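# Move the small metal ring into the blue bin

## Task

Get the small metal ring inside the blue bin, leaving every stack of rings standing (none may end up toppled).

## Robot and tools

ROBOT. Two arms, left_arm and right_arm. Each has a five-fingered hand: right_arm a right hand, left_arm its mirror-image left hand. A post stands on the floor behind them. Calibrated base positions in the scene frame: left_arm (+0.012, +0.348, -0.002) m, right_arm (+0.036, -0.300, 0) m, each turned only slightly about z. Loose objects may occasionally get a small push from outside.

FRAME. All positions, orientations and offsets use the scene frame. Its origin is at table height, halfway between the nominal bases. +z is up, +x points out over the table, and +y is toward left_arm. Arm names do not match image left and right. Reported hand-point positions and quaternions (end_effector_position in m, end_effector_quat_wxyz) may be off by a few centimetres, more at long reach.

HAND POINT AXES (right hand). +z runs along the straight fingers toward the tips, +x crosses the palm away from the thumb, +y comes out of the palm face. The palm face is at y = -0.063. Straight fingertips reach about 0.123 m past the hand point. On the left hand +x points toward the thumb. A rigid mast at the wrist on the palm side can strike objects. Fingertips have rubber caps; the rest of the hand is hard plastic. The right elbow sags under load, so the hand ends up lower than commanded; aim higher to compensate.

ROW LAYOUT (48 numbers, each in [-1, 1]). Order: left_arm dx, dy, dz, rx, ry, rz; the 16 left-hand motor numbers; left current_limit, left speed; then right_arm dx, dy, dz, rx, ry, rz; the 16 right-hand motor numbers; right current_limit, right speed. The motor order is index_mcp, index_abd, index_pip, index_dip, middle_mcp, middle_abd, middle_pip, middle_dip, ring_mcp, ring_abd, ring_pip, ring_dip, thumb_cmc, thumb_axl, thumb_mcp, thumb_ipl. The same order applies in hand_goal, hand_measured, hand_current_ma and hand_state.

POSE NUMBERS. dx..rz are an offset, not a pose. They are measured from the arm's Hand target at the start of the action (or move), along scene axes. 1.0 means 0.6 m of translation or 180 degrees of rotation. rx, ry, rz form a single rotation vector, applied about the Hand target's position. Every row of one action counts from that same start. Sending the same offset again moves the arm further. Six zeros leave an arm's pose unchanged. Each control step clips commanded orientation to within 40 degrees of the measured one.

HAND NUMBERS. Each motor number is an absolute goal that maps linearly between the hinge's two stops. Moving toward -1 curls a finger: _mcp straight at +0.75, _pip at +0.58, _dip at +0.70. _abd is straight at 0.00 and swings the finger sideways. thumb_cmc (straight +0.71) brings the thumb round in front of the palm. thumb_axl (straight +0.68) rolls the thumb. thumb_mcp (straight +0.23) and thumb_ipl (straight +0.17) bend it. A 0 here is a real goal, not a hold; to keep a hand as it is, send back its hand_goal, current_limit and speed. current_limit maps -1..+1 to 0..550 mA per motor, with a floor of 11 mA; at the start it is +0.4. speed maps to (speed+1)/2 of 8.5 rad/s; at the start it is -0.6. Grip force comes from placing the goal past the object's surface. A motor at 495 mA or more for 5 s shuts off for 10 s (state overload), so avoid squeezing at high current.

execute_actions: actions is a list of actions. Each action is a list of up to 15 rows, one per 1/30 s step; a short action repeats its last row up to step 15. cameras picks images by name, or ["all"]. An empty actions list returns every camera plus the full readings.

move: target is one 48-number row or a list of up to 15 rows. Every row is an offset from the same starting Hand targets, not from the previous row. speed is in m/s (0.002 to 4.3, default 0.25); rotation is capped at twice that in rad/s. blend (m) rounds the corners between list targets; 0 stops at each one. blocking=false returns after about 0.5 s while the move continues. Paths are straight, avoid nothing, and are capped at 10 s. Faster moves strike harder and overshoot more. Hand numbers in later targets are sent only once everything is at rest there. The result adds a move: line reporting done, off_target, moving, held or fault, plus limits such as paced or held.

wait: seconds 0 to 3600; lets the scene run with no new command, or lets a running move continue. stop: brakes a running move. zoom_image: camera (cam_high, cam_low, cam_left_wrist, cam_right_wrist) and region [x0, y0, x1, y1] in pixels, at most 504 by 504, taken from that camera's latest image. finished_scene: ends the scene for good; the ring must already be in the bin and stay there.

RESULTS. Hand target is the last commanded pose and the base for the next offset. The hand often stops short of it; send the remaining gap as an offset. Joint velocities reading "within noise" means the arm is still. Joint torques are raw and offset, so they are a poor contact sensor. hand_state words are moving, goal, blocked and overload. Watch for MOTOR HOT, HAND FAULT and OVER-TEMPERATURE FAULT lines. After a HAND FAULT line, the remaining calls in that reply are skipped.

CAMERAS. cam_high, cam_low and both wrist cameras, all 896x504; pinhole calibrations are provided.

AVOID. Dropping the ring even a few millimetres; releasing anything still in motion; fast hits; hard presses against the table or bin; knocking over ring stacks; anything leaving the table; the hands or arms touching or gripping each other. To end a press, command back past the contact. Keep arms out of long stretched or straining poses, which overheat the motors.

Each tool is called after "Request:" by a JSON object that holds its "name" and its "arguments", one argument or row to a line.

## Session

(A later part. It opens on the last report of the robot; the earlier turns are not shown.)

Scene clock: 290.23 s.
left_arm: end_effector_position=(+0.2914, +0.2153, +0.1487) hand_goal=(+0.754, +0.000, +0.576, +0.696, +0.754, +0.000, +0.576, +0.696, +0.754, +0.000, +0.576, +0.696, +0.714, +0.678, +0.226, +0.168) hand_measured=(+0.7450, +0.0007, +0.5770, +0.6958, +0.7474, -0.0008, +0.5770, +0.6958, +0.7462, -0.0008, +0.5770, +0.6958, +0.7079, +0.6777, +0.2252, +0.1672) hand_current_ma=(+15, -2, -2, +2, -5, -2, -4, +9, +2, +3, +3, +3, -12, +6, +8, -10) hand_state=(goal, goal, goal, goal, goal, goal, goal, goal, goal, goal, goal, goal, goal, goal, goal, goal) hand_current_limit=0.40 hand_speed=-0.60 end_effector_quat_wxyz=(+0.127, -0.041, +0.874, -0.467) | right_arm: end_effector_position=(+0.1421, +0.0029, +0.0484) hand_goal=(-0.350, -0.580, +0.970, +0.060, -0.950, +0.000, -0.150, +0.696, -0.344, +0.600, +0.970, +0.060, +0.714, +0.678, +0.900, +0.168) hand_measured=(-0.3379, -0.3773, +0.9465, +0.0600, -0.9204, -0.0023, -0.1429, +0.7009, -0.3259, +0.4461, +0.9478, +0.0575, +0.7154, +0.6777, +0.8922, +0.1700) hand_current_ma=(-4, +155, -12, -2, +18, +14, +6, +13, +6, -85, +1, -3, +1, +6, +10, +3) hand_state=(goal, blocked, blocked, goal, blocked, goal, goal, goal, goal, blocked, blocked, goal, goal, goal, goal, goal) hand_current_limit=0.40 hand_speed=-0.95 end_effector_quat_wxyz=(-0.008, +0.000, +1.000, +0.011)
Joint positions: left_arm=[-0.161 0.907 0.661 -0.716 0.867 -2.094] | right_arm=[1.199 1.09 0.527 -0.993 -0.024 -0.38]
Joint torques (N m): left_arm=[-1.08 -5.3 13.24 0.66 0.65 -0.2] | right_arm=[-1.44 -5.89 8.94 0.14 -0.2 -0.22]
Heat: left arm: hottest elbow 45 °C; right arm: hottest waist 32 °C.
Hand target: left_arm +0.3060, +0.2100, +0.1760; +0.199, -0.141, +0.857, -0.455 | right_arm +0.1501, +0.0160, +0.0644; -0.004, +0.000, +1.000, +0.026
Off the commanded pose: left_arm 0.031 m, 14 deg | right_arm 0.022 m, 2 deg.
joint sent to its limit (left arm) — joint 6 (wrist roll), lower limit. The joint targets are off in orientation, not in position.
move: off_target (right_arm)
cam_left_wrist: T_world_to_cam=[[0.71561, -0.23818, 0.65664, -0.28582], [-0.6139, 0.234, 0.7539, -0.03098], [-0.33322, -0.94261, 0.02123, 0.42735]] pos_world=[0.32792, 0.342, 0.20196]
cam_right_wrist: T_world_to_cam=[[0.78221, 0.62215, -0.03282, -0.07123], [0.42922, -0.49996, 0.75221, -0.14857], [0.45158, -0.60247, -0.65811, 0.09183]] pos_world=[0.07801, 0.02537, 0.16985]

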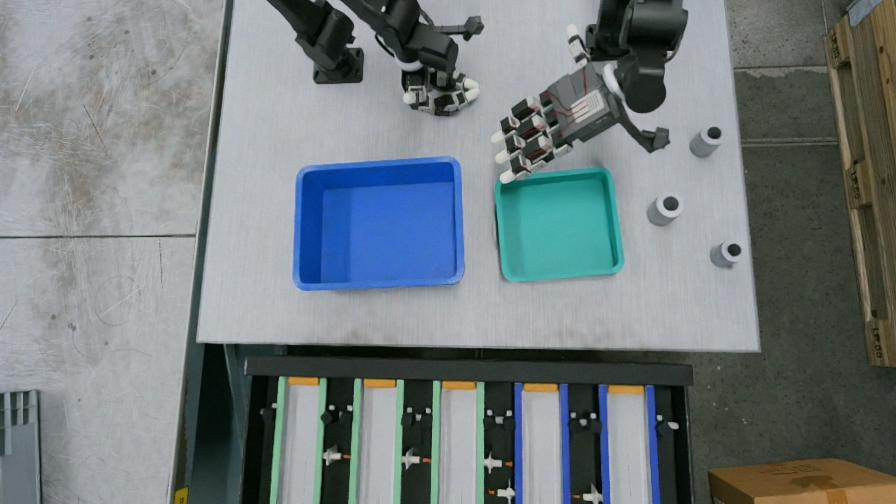

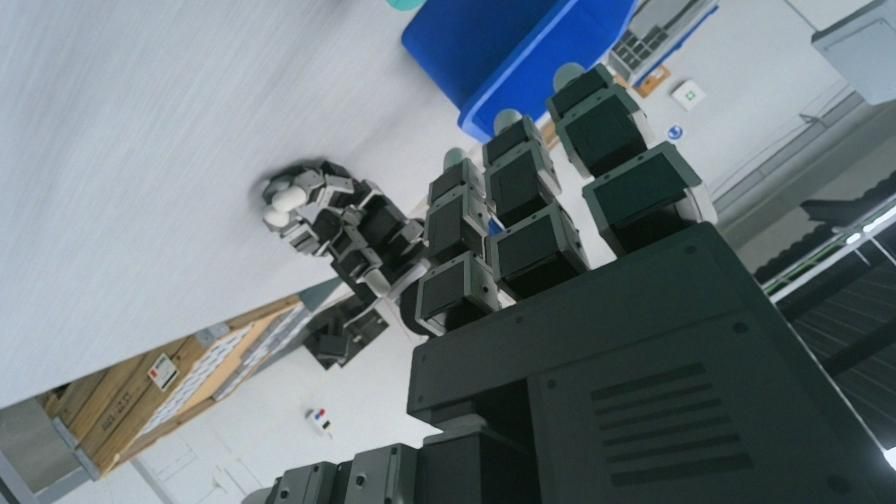

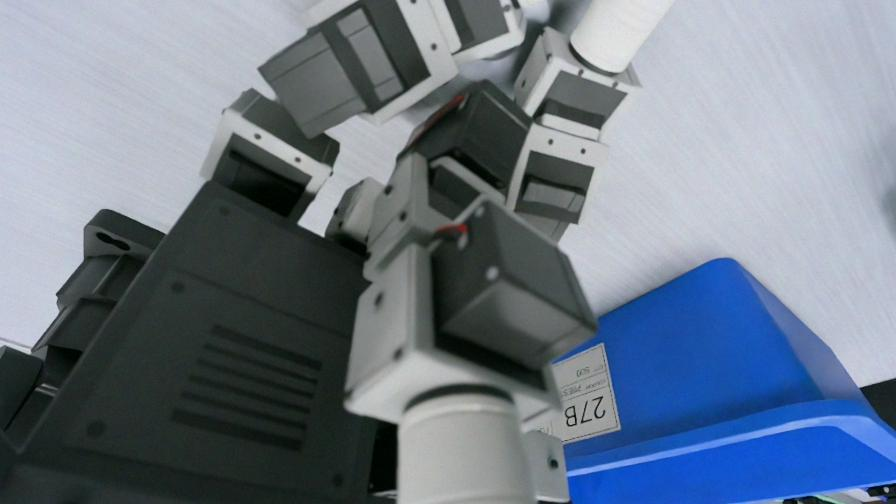

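Request:
{"name": "move", "arguments": {
  "target": [
    [0,0,0,0,0,0, 0.754,0,0.576,0.696, 0.754,0,0.576,0.696, 0.754,0,0.576,0.696, 0.714,0.678,0.226,0.168, 0.4,-0.6, 0,0,0,0,0,0, -0.35,0,0.97,0.06, -0.95,0,-0.15,0.696, -0.344,0,0.97,0.06, 0.714,0.678,0.9,0.168, 0.4,-0.9],
    [0,0,0,0,0,0, 0.754,0,0.576,0.696, 0.754,0,0.576,0.696, 0.754,0,0.576,0.696, 0.714,0.678,0.226,0.168, 0.4,-0.6, 0,0,0.3,0,0,0, -0.35,0,0.97,0.06, -0.95,0,-0.15,0.696, -0.344,0,0.97,0.06, 0.714,0.678,0.9,0.168, 0.4,-0.9]
  ],
  "speed": 0.15,
  "cameras": ["all"]
}}

Scene clock: 296.43 s.
left_arm: end_effector_position=(+0.2914, +0.2153, +0.1487) hand_goal=(+0.754, +0.000, +0.576, +0.696, +0.754, +0.000, +0.576, +0.696, +0.754, +0.000, +0.576, +0.696, +0.714, +0.678, +0.226, +0.168) hand_measured=(+0.7450, +0.0007, +0.5757, +0.6958, +0.7462, +0.0007, +0.5770, +0.6958, +0.7462, +0.0007, +0.5770, +0.6958, +0.7079, +0.6777, +0.2252, +0.1681) hand_current_ma=(+12, +1, -3, +3, -10, +6, +2, +0, +1, -4, +14, +10, +4, -11, -7, -6) hand_state=(goal, goal, goal, goal, goal, goal, goal, goal, goal, goal, goal, goal, goal, goal, goal, goal) hand_current_limit=0.40 hand_speed=-0.60 end_effector_quat_wxyz=(+0.127, -0.041, +0.874, -0.467) | right_arm: end_effector_position=(+0.1454, +0.0112, +0.2255) hand_goal=(-0.350, +0.000, +0.970, +0.060, -0.950, +0.000, -0.150, +0.696, -0.344, +0.000, +0.970, +0.060, +0.714, +0.678, +0.900, +0.168) hand_measured=(-0.3355, -0.0081, +0.9683, +0.0626, -0.9204, -0.0023, -0.1429, +0.6996, -0.3259, +0.0065, +0.9696, +0.0588, +0.7154, +0.6788, +0.8932, +0.1691) hand_current_ma=(-7, -13, +8, -4, +24, +7, +12, -9, +8, +12, -1, +0, +6, +3, +1, +6) hand_state=(goal, goal, goal, goal, blocked, goal, goal, goal, goal, goal, goal, goal, goal, goal, goal, goal) hand_current_limit=0.40 hand_speed=-0.90 end_effector_quat_wxyz=(-0.008, +0.000, +1.000, +0.012)
Joint positions: left_arm=[-0.161 0.907 0.661 -0.716 0.867 -2.094] | right_arm=[1.199 0.95 0.931 -1.537 -0.024 -0.38]
Joint torques (N m): left_arm=[-0.56 -5.95 13.09 0.35 0.73 -0.17] | right_arm=[-1.44 -5.48 10.09 0.02 -0.14 -0.19]
Heat: left arm: hottest elbow 45 °C; right arm: hottest waist 32 °C.
Hand target: left_arm +0.3060, +0.2100, +0.1760; +0.199, -0.141, +0.857, -0.455 | right_arm +0.1500, +0.0160, +0.2442; -0.004, +0.000, +1.000, +0.026
Off the commanded pose: left_arm 0.031 m, 14 deg | right_arm 0.020 m, 2 deg.
joint sent to its limit (left arm) — joint 6 (wrist roll), lower limit. The joint targets are off in orientation, not in position.
move: off_target (right_arm)
cam_left_wrist: T_world_to_cam=[[0.71561, -0.23818, 0.65664, -0.28582], [-0.6139, 0.234, 0.7539, -0.03098], [-0.33322, -0.94261, 0.02123, 0.42735]] pos_world=[0.32792, 0.342, 0.20196]
cam_right_wrist: T_world_to_cam=[[0.78199, 0.62245, -0.0325, -0.0732], [0.42929, -0.50004, 0.75211, -0.27907], [0.45189, -0.60209, -0.65824, 0.21184]] pos_world=[0.08131, 0.03357, 0.34695]

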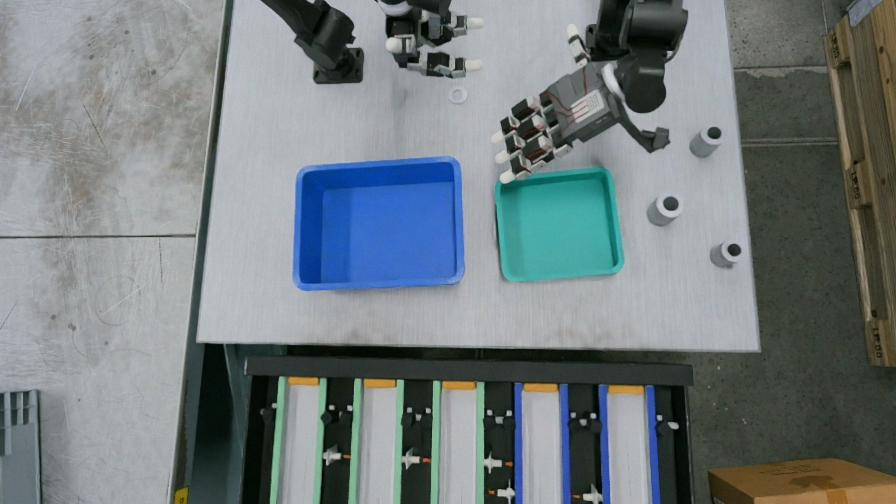

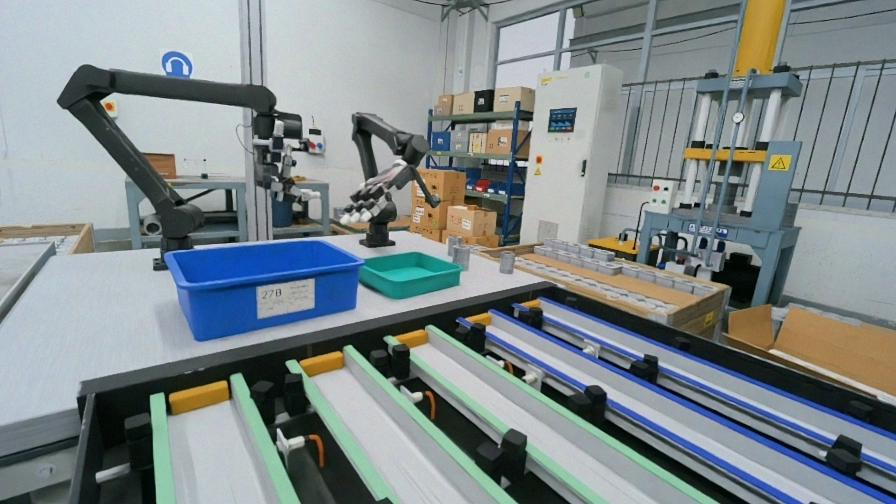

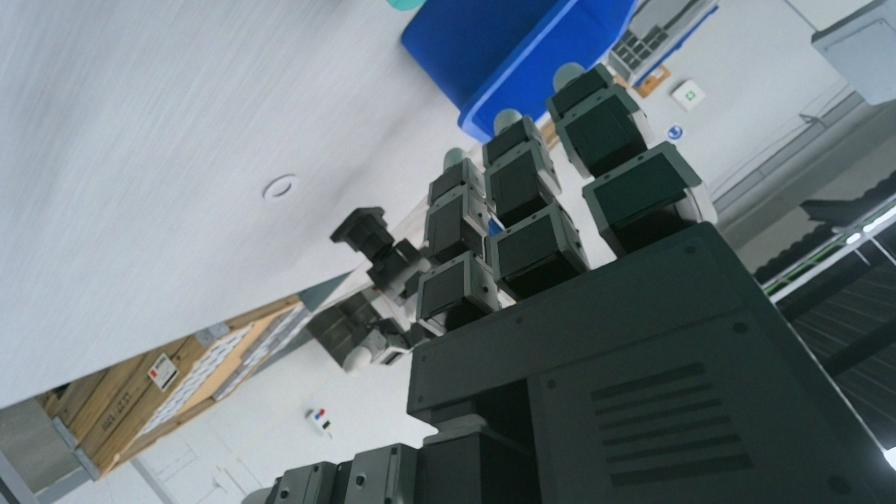

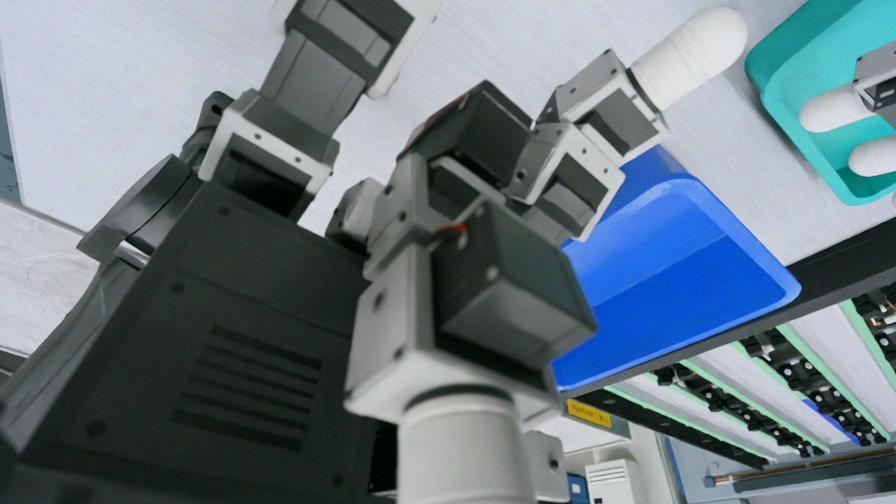

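Request:
{"name": "zoom_image", "arguments": {
  "camera": "cam_high",
  "region": [620, 80, 800, 300]
}}

Request:
{"name": "zoom_image", "arguments": {
  "camera": "cam_high",
  "region": [420, 50, 520, 150]
}}

Request:
{"name": "zoom_image", "arguments": {
  "camera": "cam_low",
  "region": [340, 200, 640, 320]
}}

Scaled by 2.291 from the camera's image (finer frame: 1280x720).

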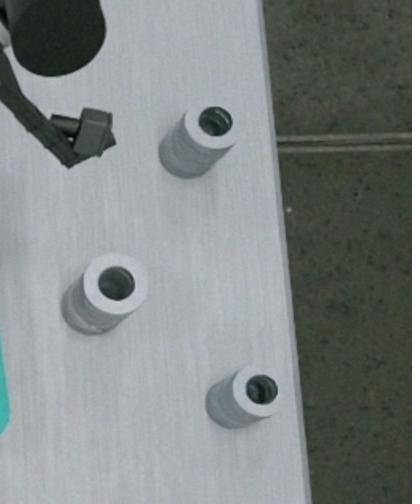

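Scaled by 5.040 from the camera's image (finer frame: 1280x720).

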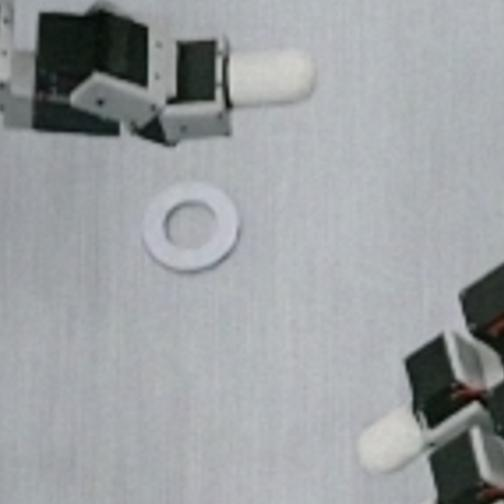

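Scaled by 1.680 from the camera's image (finer frame: 1280x720).

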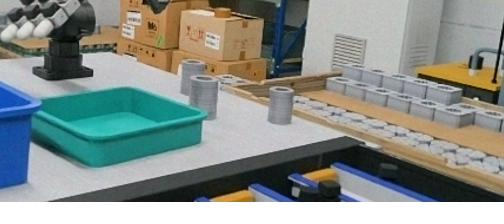

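Request:
{"name": "move", "arguments": {
  "target": [
    [0,0,0.25,0,0,0, 0.754,0,0.576,0.696, -0.95,0,-0.15,0.696, -0.95,0,-0.15,0.696, 0.714,0.678,0.226,0.168, 0.4,-0.6, 0.167,-0.693,0.177,0,0,-0.333, -0.35,0,0.97,0.06, -0.95,0,-0.15,0.696, -0.344,0,0.97,0.06, 0.714,0.678,0.9,0.168, 0.4,-0.6],
    [0,0,0.25,0.3366,-0.2479,-0.6842, 0.754,0,0.576,0.696, -0.95,0,-0.15,0.696, -0.95,0,-0.15,0.696, 0.714,0.678,0.226,0.168, 0.4,-0.6, 0.167,-0.693,0.177,0,0,-0.333, -0.35,0,0.97,0.06, -0.95,0,-0.15,0.696, -0.344,0,0.97,0.06, 0.714,0.678,0.9,0.168, 0.4,-0.6]
  ],
  "speed": 0.35,
  "cameras": ["all"]
}}

Scene clock: 300.97 s.
left_arm: end_effector_position=(+0.2994, +0.2152, +0.2977) hand_goal=(+0.754, +0.000, +0.576, +0.696, -0.950, +0.000, -0.150, +0.696, -0.950, +0.000, -0.150, +0.696, +0.714, +0.678, +0.226, +0.168) hand_measured=(+0.7450, -0.0008, +0.5770, +0.6958, -0.9349, -0.0008, -0.1480, +0.6996, -0.9035, +0.0197, -0.1403, +0.7022, +0.7079, +0.6777, +0.2252, +0.1672) hand_current_ma=(-21, +4, -9, +3, +2, -2, +13, +6, +86, +14, +2, -8, -9, +3, -3, -11) hand_state=(goal, goal, goal, goal, goal, goal, goal, goal, blocked, goal, goal, goal, goal, goal, goal, goal) hand_current_limit=0.40 hand_speed=-0.60 end_effector_quat_wxyz=(+0.138, -0.037, +0.873, -0.466) | right_arm: end_effector_position=(+0.2338, -0.3378, +0.3162) hand_goal=(-0.350, +0.000, +0.970, +0.060, -0.950, +0.000, -0.150, +0.696, -0.344, +0.000, +0.970, +0.060, +0.714, +0.678, +0.900, +0.168) hand_measured=(-0.3331, -0.0081, +0.9696, +0.0626, -0.9276, -0.0023, -0.1454, +0.6996, -0.3283, +0.0021, +0.9709, +0.0613, +0.7180, +0.6777, +0.8942, +0.1700) hand_current_ma=(+2, +5, +8, -2, +23, +18, +5, +11, +0, +1, +17, +11, -16, +7, +10, -3) hand_state=(goal, goal, goal, goal, blocked, goal, goal, goal, goal, goal, goal, goal, goal, goal, goal, goal) hand_current_limit=0.40 hand_speed=-0.60 end_effector_quat_wxyz=(+0.196, +0.520, +0.831, +0.014)
Joint positions: left_arm=[-0.162 0.893 1.043 -1.089 0.858 -2.095] | right_arm=[-0.403 0.391 0.883 -1.669 0.03 -0.871]
Joint torques (N m): left_arm=[-0.97 -3.9 12.97 0.4 0.46 -0.1] | right_arm=[0.21 2.43 7.15 1.01 -0.1 0.02]
Heat: left arm: hottest elbow 45 °C; right arm: hottest waist 32 °C.
Hand target: left_arm +0.3061, +0.2101, +0.3183; +0.196, -0.135, +0.857, -0.456 (not the last commanded pose) | right_arm +0.2321, -0.3357, +0.3158; +0.195, +0.518, +0.833, +0.014 (not the last commanded pose)
Off the commanded pose: left_arm 0.030 m, 132 deg | right_arm 0.073 m, 22 deg.
joint sent to its limit (left arm) — joint 6 (wrist roll), lower limit.
move: held (right_arm; a check stopped the path), off_target (left_arm; braked when a check withheld steps of right_arm); path passed 0 of 2 targets; limits=held
pose unreachable (right arm): on one or more control steps of this call, first in action 0 (counted from 0), this arm could not follow its commanded pose, so it was not sent that pose on those steps. It may still have moved: this result reports where it is.
cause: moving toward the commanded pose would bring two parts of the arm too close to each other (joints 5 (wrist yaw) and 6 (wrist roll) lie between them).
cam_left_wrist: T_world_to_cam=[[0.70159, -0.23707, 0.67199, -0.39007], [-0.63206, 0.2284, 0.74049, -0.12773], [-0.32903, -0.94426, 0.01041, 0.42903]] pos_world=[0.3341, 0.34181, 0.35224]
cam_right_wrist: T_world_to_cam=[[0.84534, -0.40115, 0.35281, -0.40455], [-0.51647, -0.44482, 0.73171, -0.31355], [-0.13659, -0.80076, -0.5832, 0.0682]] pos_world=[0.18936, -0.24715, 0.41193]

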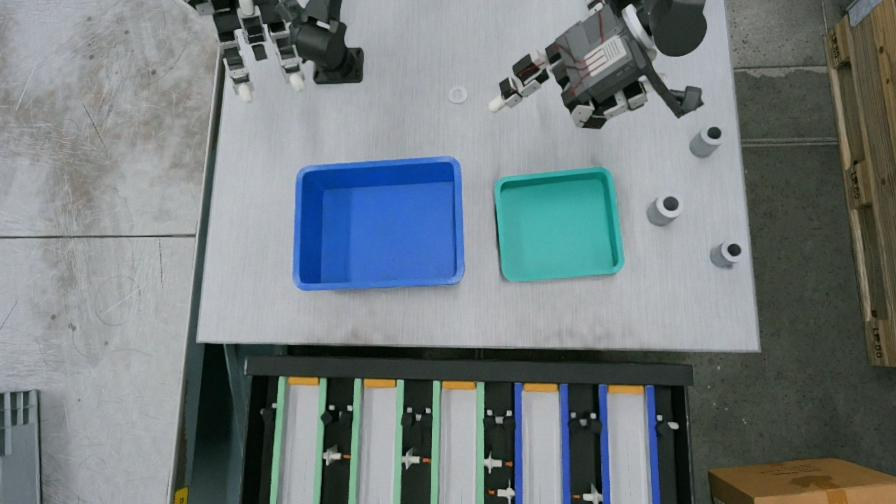

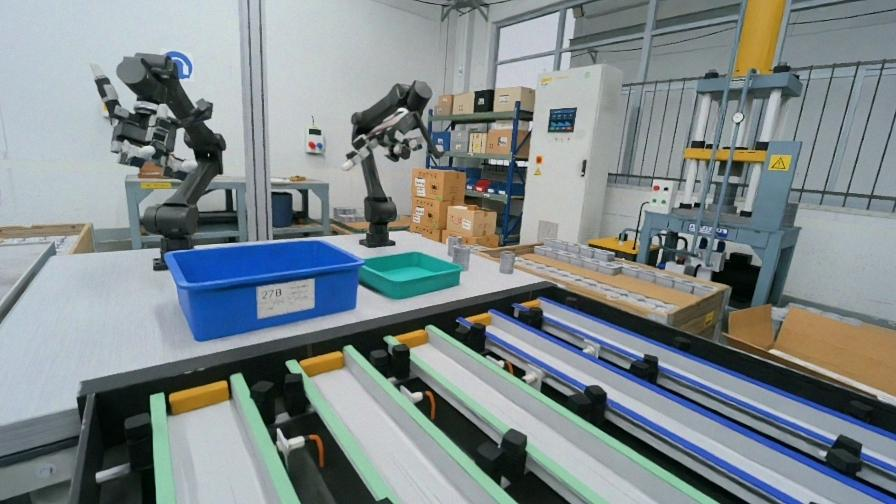

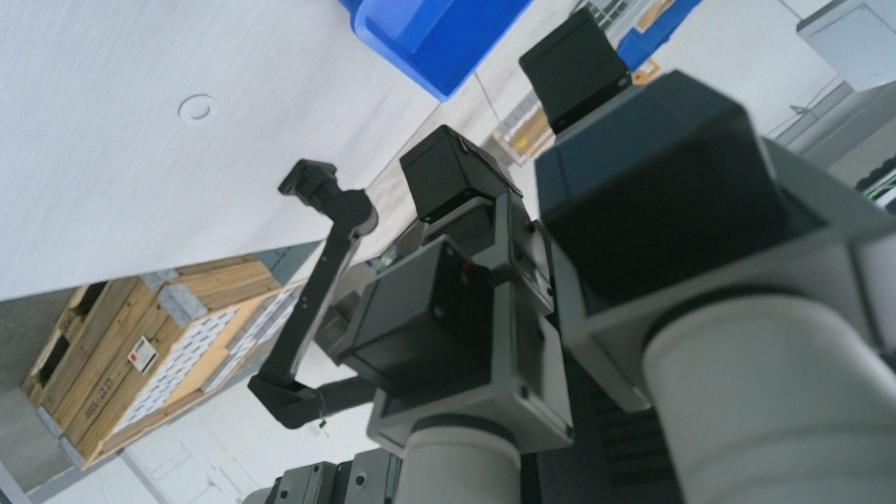

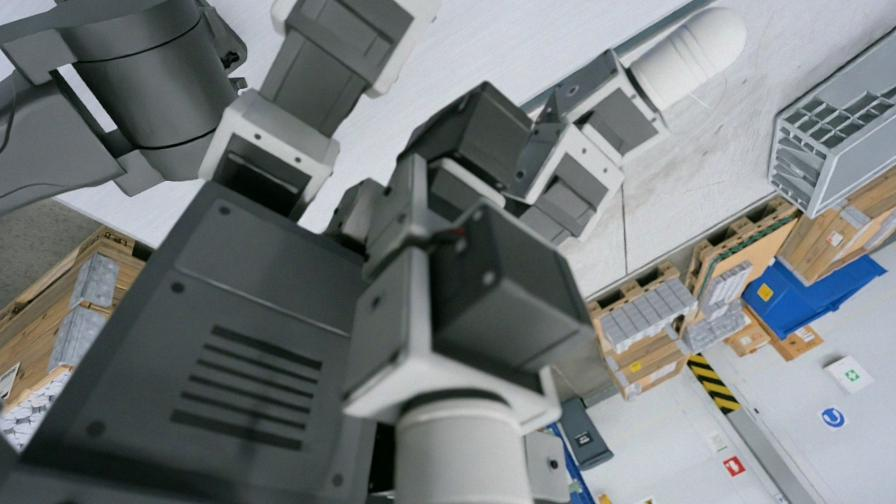

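Request:
{"name": "move", "arguments": {
  "target": [0,0,0.05,0.3366,-0.2479,-0.6842, 0.754,0,0.576,0.696, -0.95,0,-0.15,0.696, -0.95,0,-0.15,0.696, 0.714,0.678,0.226,0.168, 0.4,-0.6, 0,0,0,0,0,0, -0.35,0,0.97,0.06, -0.95,0,-0.15,0.696, -0.344,0,0.97,0.06, 0.714,0.678,0.9,0.168, 0.4,-0.6],
  "speed": 0.5,
  "cameras": ["all"]
}}

Scene clock: 304.50 s.
left_arm: end_effector_position=(+0.3109, +0.2079, +0.3523) hand_goal=(+0.754, +0.000, +0.576, +0.696, -0.950, +0.000, -0.150, +0.696, -0.950, +0.000, -0.150, +0.696, +0.714, +0.678, +0.226, +0.168) hand_measured=(+0.7547, +0.0007, +0.5795, +0.6958, -0.9337, +0.0007, -0.1480, +0.6996, -0.9035, +0.0197, -0.1403, +0.7022, +0.7142, +0.6777, +0.2242, +0.1672) hand_current_ma=(+3, -3, -8, +11, +14, +2, +15, +4, +91, +19, +10, +7, -16, -5, +2, -9) hand_state=(goal, goal, goal, goal, goal, goal, goal, goal, blocked, goal, goal, goal, goal, goal, goal, goal) hand_current_limit=0.40 hand_speed=-0.60 end_effector_quat_wxyz=(+0.075, +0.859, +0.503, +0.052) | right_arm: end_effector_position=(+0.2338, -0.3378, +0.3162) hand_goal=(-0.350, +0.000, +0.970, +0.060, -0.950, +0.000, -0.150, +0.696, -0.344, +0.000, +0.970, +0.060, +0.714, +0.678, +0.900, +0.168) hand_measured=(-0.3319, -0.0066, +0.9696, +0.0626, -0.9264, -0.0037, -0.1454, +0.6996, -0.3271, +0.0021, +0.9709, +0.0613, +0.7167, +0.6767, +0.8932, +0.1700) hand_current_ma=(+2, +4, +9, +7, +17, +11, +3, +8, +6, +11, +4, +13, -2, +6, -3, +11) hand_state=(goal, goal, goal, goal, blocked, goal, goal, goal, goal, goal, goal, goal, goal, goal, goal, goal) hand_current_limit=0.40 hand_speed=-0.60 end_effector_quat_wxyz=(+0.196, +0.520, +0.831, +0.014)
Joint positions: left_arm=[-0.536 0.891 1.194 -1.692 -0.016 -0.002] | right_arm=[-0.403 0.391 0.883 -1.669 0.03 -0.871]
Joint torques (N m): left_arm=[-0.09 -5.13 7.77 -0.01 -0.27 0.22] | right_arm=[0.26 2.2 7.09 1.06 -0.05 0.11]
Heat: left arm: hottest elbow 44 °C; right arm: hottest waist 32 °C.
Hand target: left_arm +0.3060, +0.2100, +0.3482; -0.004, +0.868, +0.497, +0.004 | right_arm +0.2321, -0.3357, +0.3158; +0.195, +0.518, +0.833, +0.014
Off the commanded pose: left_arm 0.007 m, 11 deg | right_arm 0.003 m, 0 deg.
joint sent to its limit (left arm) — joint 4 (wrist pitch), lower limit. The joint targets are off in orientation, not in position.
move: off_target (left_arm)
cam_left_wrist: T_world_to_cam=[[-0.91983, -0.35974, -0.15651, 0.38492], [-0.37061, 0.66592, 0.64746, -0.29872], [-0.1287, 0.65356, -0.74586, 0.29741]] pos_world=[0.28163, 0.14302, 0.47548]
cam_right_wrist: T_world_to_cam=[[0.84534, -0.40115, 0.35281, -0.40455], [-0.51647, -0.44482, 0.73171, -0.31355], [-0.13659, -0.80076, -0.5832, 0.0682]] pos_world=[0.18936, -0.24715, 0.41193]

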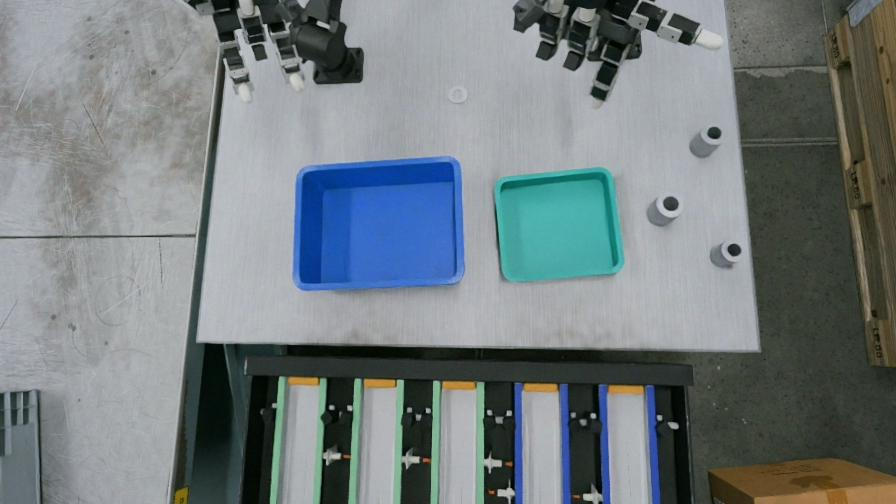

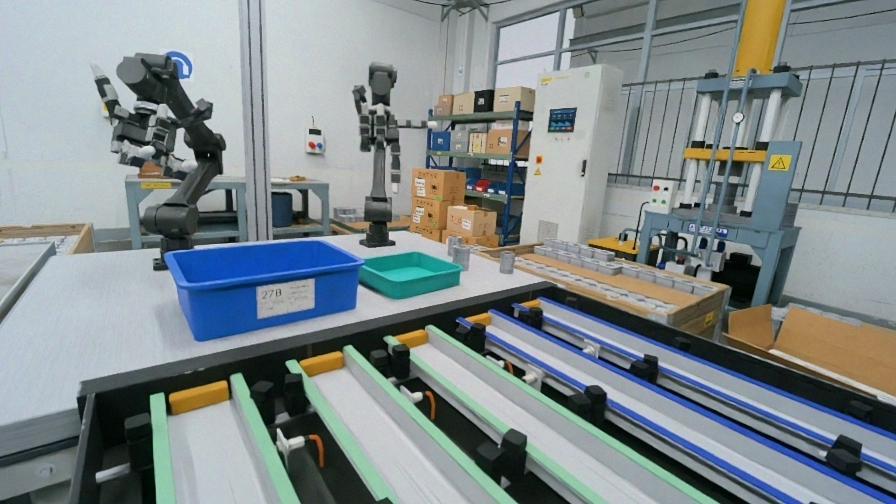

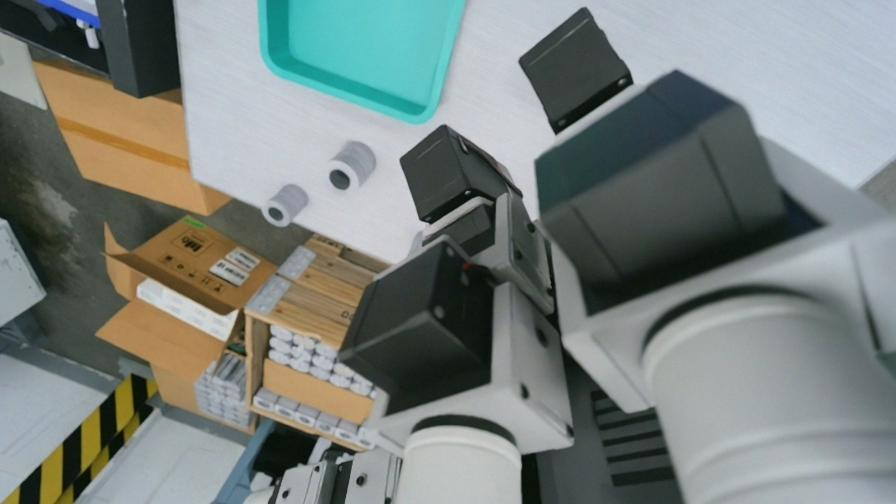

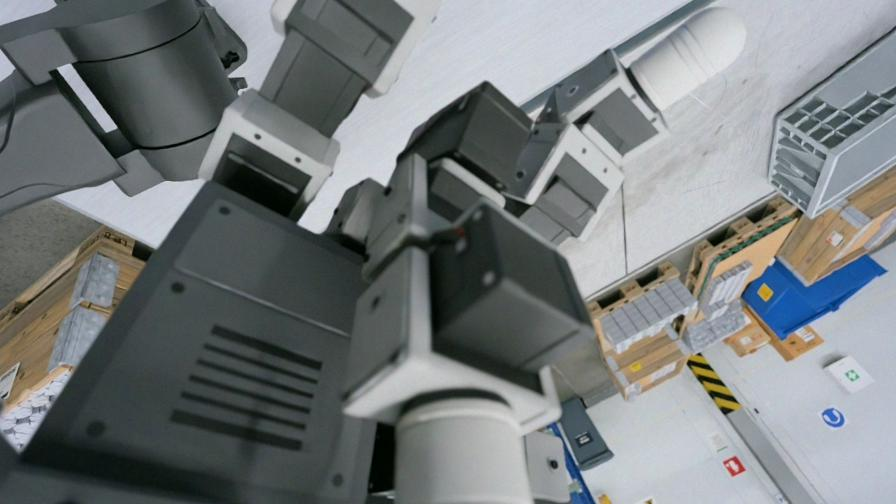

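Request:
{"name": "move", "arguments": {
  "target": [-0.2122,-0.4523,-0.2887,0,0,0, 0.754,0,0.576,0.696, -0.95,0,-0.15,0.696, -0.95,0,-0.15,0.696, 0.714,0.678,0.226,0.168, 0.4,-0.6, 0,0,0,0,0,0, -0.35,0,0.97,0.06, -0.95,0,-0.15,0.696, -0.344,0,0.97,0.06, 0.714,0.678,0.9,0.168, 0.4,-0.6],
  "speed": 0.25,
  "cameras": ["all"]
}}

Scene clock: 307.60 s.
left_arm: end_effector_position=(+0.1742, -0.0421, +0.1542) hand_goal=(+0.754, +0.000, +0.576, +0.696, -0.950, +0.000, -0.150, +0.696, -0.950, +0.000, -0.150, +0.696, +0.714, +0.678, +0.226, +0.168) hand_measured=(+0.7511, -0.0037, +0.5770, +0.6958, -0.9349, -0.0066, -0.1467, +0.6983, -0.9023, +0.0197, -0.1403, +0.7022, +0.7117, +0.6777, +0.2232, +0.1672) hand_current_ma=(+5, +2, -12, +16, +6, +4, -3, +17, +88, +21, +16, +2, -9, -7, +4, +1) hand_state=(goal, goal, goal, goal, goal, goal, goal, goal, blocked, goal, goal, goal, goal, goal, goal, goal) hand_current_limit=0.40 hand_speed=-0.60 end_effector_quat_wxyz=(-0.033, +0.871, +0.490, +0.012) | right_arm: end_effector_position=(+0.2338, -0.3378, +0.3162) hand_goal=(-0.350, +0.000, +0.970, +0.060, -0.950, +0.000, -0.150, +0.696, -0.344, +0.000, +0.970, +0.060, +0.714, +0.678, +0.900, +0.168) hand_measured=(-0.3331, -0.0081, +0.9683, +0.0626, -0.9276, -0.0023, -0.1454, +0.7009, -0.3271, +0.0021, +0.9709, +0.0613, +0.7167, +0.6767, +0.8932, +0.1691) hand_current_ma=(+6, -2, +9, +5, +10, +4, -1, +13, +1, -2, +9, -2, -9, +3, +12, -2) hand_state=(goal, goal, goal, goal, blocked, goal, goal, goal, goal, goal, goal, goal, goal, goal, goal, goal) hand_current_limit=0.40 hand_speed=-0.60 end_effector_quat_wxyz=(+0.196, +0.520, +0.831, +0.014)
Joint positions: left_arm=[-1.382 1.403 1.111 -1.349 -0.004 -0.816] | right_arm=[-0.403 0.391 0.883 -1.669 0.03 -0.871]
Joint torques (N m): left_arm=[-0.21 -11.81 11.58 0.01 -0.3 -0.17] | right_arm=[0.15 2.37 7.19 1.03 -0.07 0.06]
Heat: left arm: hottest elbow 43 °C; right arm: hottest waist 32 °C.
Hand target: left_arm +0.1788, -0.0614, +0.1751; -0.004, +0.868, +0.497, +0.004 | right_arm +0.2321, -0.3357, +0.3158; +0.195, +0.518, +0.833, +0.014
Off the commanded pose: left_arm 0.029 m, 4 deg | right_arm 0.003 m, 0 deg.
move: off_target (left_arm)
cam_left_wrist: T_world_to_cam=[[-0.94712, -0.31821, -0.04138, 0.12701], [-0.22534, 0.56774, 0.79177, -0.1063], [-0.22845, 0.75922, -0.60942, 0.29618]] pos_world=[0.16401, -0.1241, 0.26992]
cam_right_wrist: T_world_to_cam=[[0.84534, -0.40115, 0.35281, -0.40455], [-0.51647, -0.44482, 0.73171, -0.31355], [-0.13659, -0.80076, -0.5832, 0.0682]] pos_world=[0.18936, -0.24715, 0.41193]

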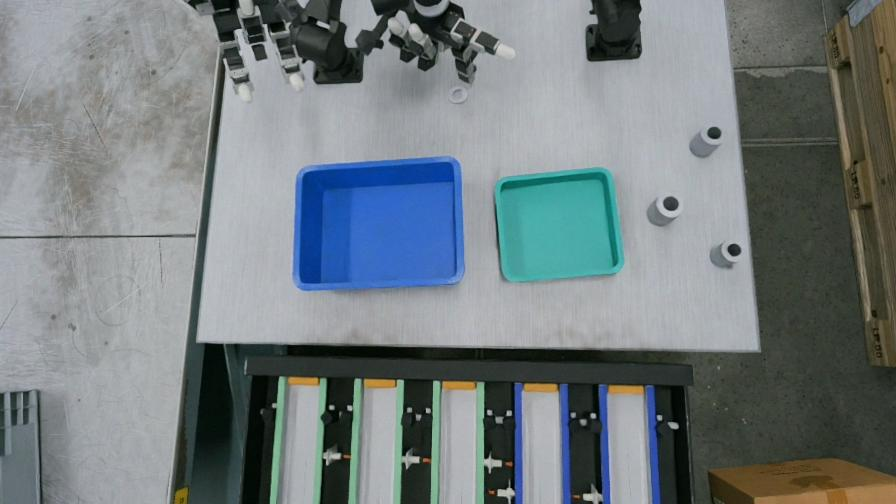

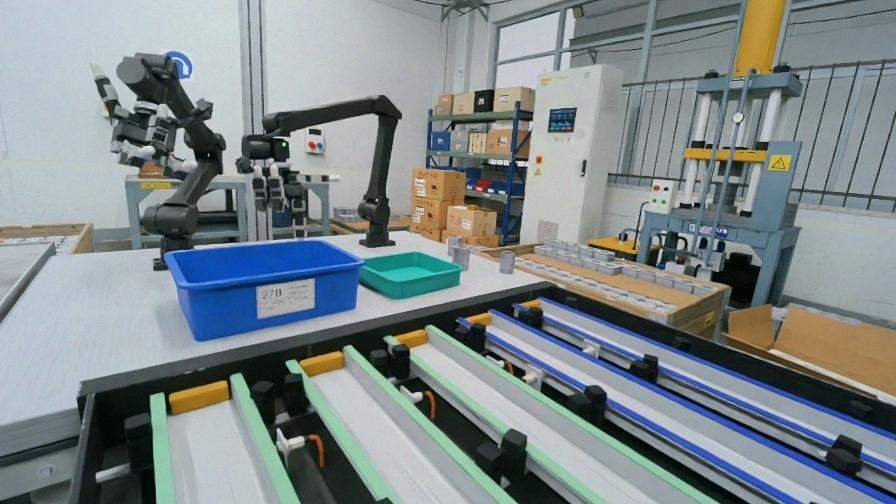

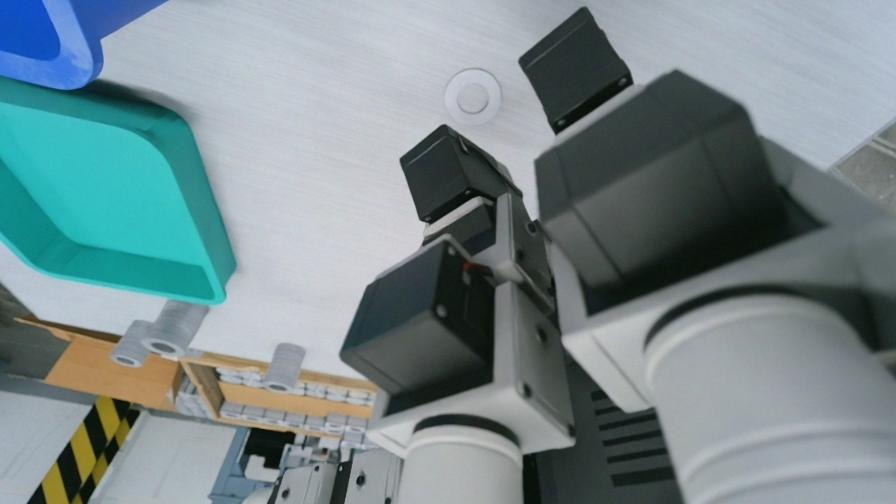

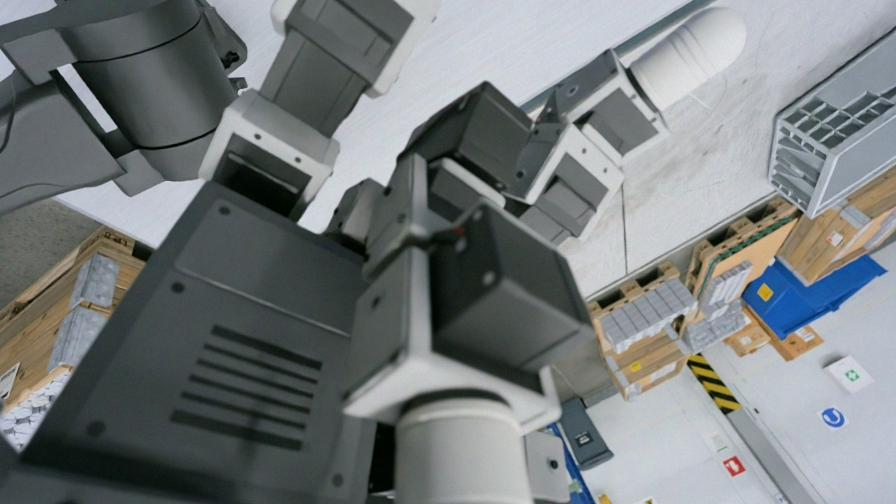

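Request:
{"name": "zoom_image", "arguments": {
  "camera": "cam_high",
  "region": [410, 30, 530, 130]
}}

Scaled by 4.200 from the camera's image (finer frame: 1280x720).

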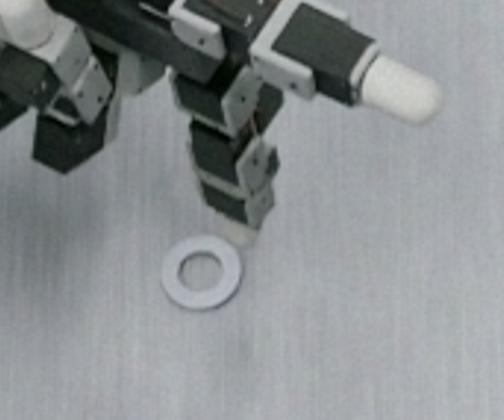

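Request:
{"name": "move", "arguments": {
  "target": [0.0075,-0.028,0.0,-0.022,-0.0037,0.0066, 0.754,0,0.576,0.696, -0.95,0,-0.15,0.696, -0.95,0,-0.15,0.696, 0.714,0.678,0.226,0.168, 0.4,-0.6, 0,0,0,0,0,0, -0.35,0,0.97,0.06, -0.95,0,-0.15,0.696, -0.344,0,0.97,0.06, 0.714,0.678,0.9,0.168, 0.4,-0.6],
  "speed": 0.1,
  "cameras": ["cam_high"]
}}

Request:
{"name": "zoom_image", "arguments": {
  "camera": "cam_high",
  "region": [420, 50, 500, 130]
}}

Scene clock: 308.97 s.
left_arm: end_effector_position=(+0.1785, -0.0585, +0.1567) hand_goal=(+0.754, +0.000, +0.576, +0.696, -0.950, +0.000, -0.150, +0.696, -0.950, +0.000, -0.150, +0.696, +0.714, +0.678, +0.226, +0.168) hand_measured=(+0.7498, -0.0037, +0.5770, +0.6958, -0.9349, -0.0066, -0.1480, +0.6983, -0.9023, +0.0197, -0.1403, +0.7022, +0.7129, +0.6777, +0.2232, +0.1681) hand_current_ma=(-4, +4, -4, +8, -7, +2, +6, +8, +100, +28, +7, +8, -1, +3, -6, -3) hand_state=(goal, goal, goal, goal, goal, goal, goal, goal, blocked, goal, goal, goal, goal, goal, goal, goal) hand_current_limit=0.40 hand_speed=-0.60 end_effector_quat_wxyz=(+0.003, +0.867, +0.499, +0.001) | right_arm: end_effector_position=(+0.2338, -0.3378, +0.3162) hand_goal=(-0.350, +0.000, +0.970, +0.060, -0.950, +0.000, -0.150, +0.696, -0.344, +0.000, +0.970, +0.060, +0.714, +0.678, +0.900, +0.168) hand_measured=(-0.3319, -0.0081, +0.9696, +0.0626, -0.9264, -0.0023, -0.1454, +0.6996, -0.3271, +0.0021, +0.9709, +0.0613, +0.7167, +0.6777, +0.8952, +0.1700) hand_current_ma=(+15, +8, +18, +0, +20, -1, -1, +16, -1, +1, +5, +3, -18, +3, +13, +10) hand_state=(goal, goal, goal, goal, blocked, goal, goal, goal, goal, goal, goal, goal, goal, goal, goal, goal) hand_current_limit=0.40 hand_speed=-0.60 end_effector_quat_wxyz=(+0.196, +0.520, +0.831, +0.014)
Joint positions: left_arm=[-1.382 1.403 1.111 -1.274 -0.004 -0.836] | right_arm=[-0.403 0.391 0.883 -1.669 0.03 -0.871]
Joint torques (N m): left_arm=[0.09 -12.16 11.82 0.28 -0.17 -0.1] | right_arm=[-0.67 1.49 7.25 1.11 -0.06 0.09]
Heat: left arm: hottest elbow 44 °C; right arm: hottest waist 32 °C.
Hand target: left_arm +0.1833, -0.0781, +0.1751; +0.029, +0.862, +0.506, -0.008 | right_arm +0.2321, -0.3357, +0.3158; +0.195, +0.518, +0.833, +0.014
Off the commanded pose: left_arm 0.027 m, 3 deg | right_arm 0.003 m, 0 deg.
move: off_target (left_arm)

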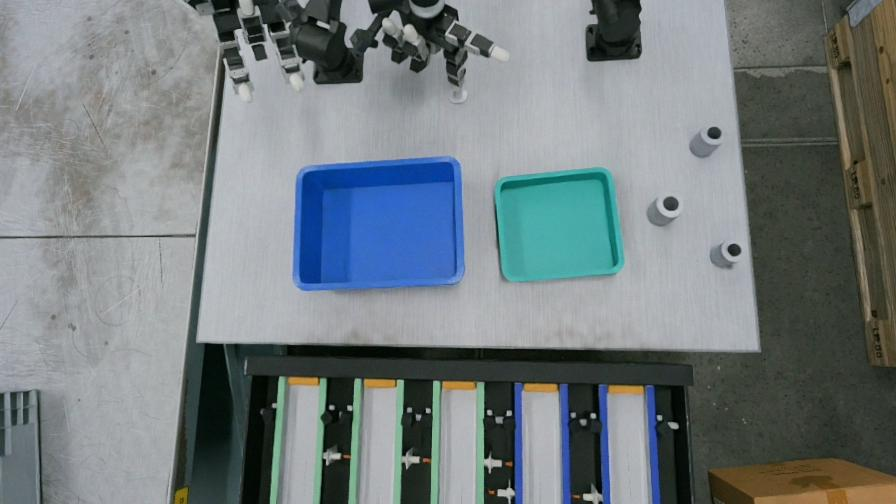

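Scaled by 6.300 from the camera's image (finer frame: 1280x720).

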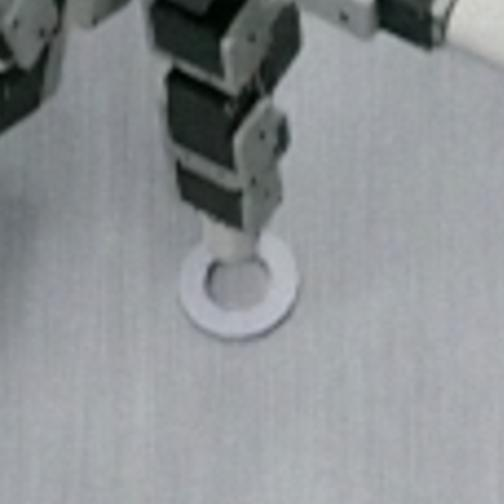

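Request:
{"name": "move", "arguments": {
  "target": [0.006,-0.004,-0.035,0,0,0, 0.754,0,0.576,0.696, -0.95,0,-0.15,0.696, -0.95,0,-0.15,0.696, 0.714,0.678,0.226,0.168, 0.4,-0.6, 0,0,0,0,0,0, -0.35,0,0.97,0.06, -0.95,0,-0.15,0.696, -0.344,0,0.97,0.06, 0.714,0.678,0.9,0.168, 0.4,-0.6],
  "speed": 0.1,
  "cameras": ["cam_high"]
}}

Request:
{"name": "zoom_image", "arguments": {
  "camera": "cam_high",
  "region": [420, 50, 500, 130]
}}

Scene clock: 309.97 s.
left_arm: end_effector_position=(+0.1815, -0.0725, +0.1526) hand_goal=(+0.754, +0.000, +0.576, +0.696, -0.950, +0.000, -0.150, +0.696, -0.950, +0.000, -0.150, +0.696, +0.714, +0.678, +0.226, +0.168) hand_measured=(+0.7511, -0.0008, +0.5770, +0.6958, -0.9337, -0.0052, -0.1480, +0.6996, -0.9023, +0.0197, -0.1403, +0.7022, +0.7142, +0.6767, +0.2232, +0.1681) hand_current_ma=(-1, +6, -15, -4, +7, +8, +23, +4, +93, +5, +14, +1, -16, +12, -9, -8) hand_state=(goal, goal, goal, goal, goal, goal, goal, goal, blocked, goal, goal, goal, goal, goal, goal, goal) hand_current_limit=0.40 hand_speed=-0.60 end_effector_quat_wxyz=(+0.022, +0.866, +0.499, -0.005) | right_arm: end_effector_position=(+0.2338, -0.3378, +0.3162) hand_goal=(-0.350, +0.000, +0.970, +0.060, -0.950, +0.000, -0.150, +0.696, -0.344, +0.000, +0.970, +0.060, +0.714, +0.678, +0.900, +0.168) hand_measured=(-0.3331, -0.0081, +0.9696, +0.0638, -0.9264, -0.0037, -0.1454, +0.7009, -0.3271, +0.0036, +0.9696, +0.0613, +0.7167, +0.6767, +0.8942, +0.1691) hand_current_ma=(+26, +3, +5, +10, +16, +1, +1, +11, +14, +24, +17, +13, -5, -5, +0, +7) hand_state=(goal, goal, goal, goal, blocked, goal, goal, goal, goal, goal, goal, goal, goal, goal, goal, goal) hand_current_limit=0.40 hand_speed=-0.60 end_effector_quat_wxyz=(+0.196, +0.520, +0.831, +0.014)
Joint positions: left_arm=[-1.382 1.419 1.111 -1.218 -0.004 -0.836] | right_arm=[-0.403 0.391 0.883 -1.669 0.03 -0.871]
Joint torques (N m): left_arm=[0.67 -12.22 9.59 0.44 -0.14 -0.06] | right_arm=[0.67 2.14 7.17 1.01 -0.07 0.06]
Heat: left arm: hottest elbow 43 °C; right arm: hottest waist 32 °C.
Hand target: left_arm +0.1869, -0.0806, +0.1541; +0.029, +0.862, +0.506, -0.008 | right_arm +0.2321, -0.3357, +0.3158; +0.195, +0.518, +0.833, +0.014
Off the commanded pose: left_arm 0.010 m, 1 deg | right_arm 0.003 m, 0 deg.
move: done

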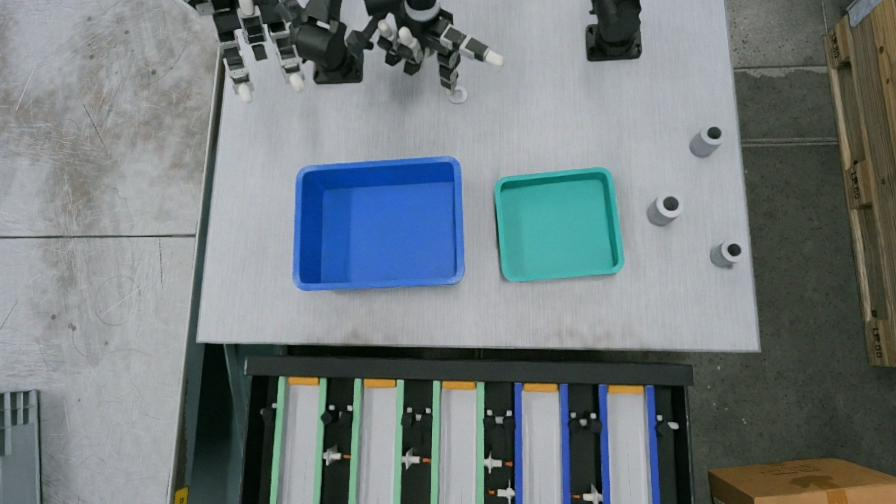

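Scaled by 6.300 from the camera's image (finer frame: 1280x720).

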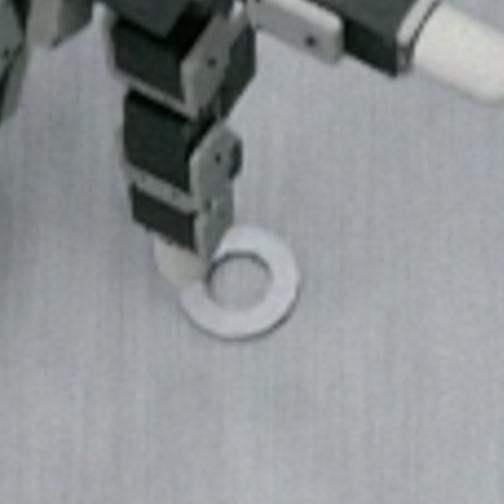

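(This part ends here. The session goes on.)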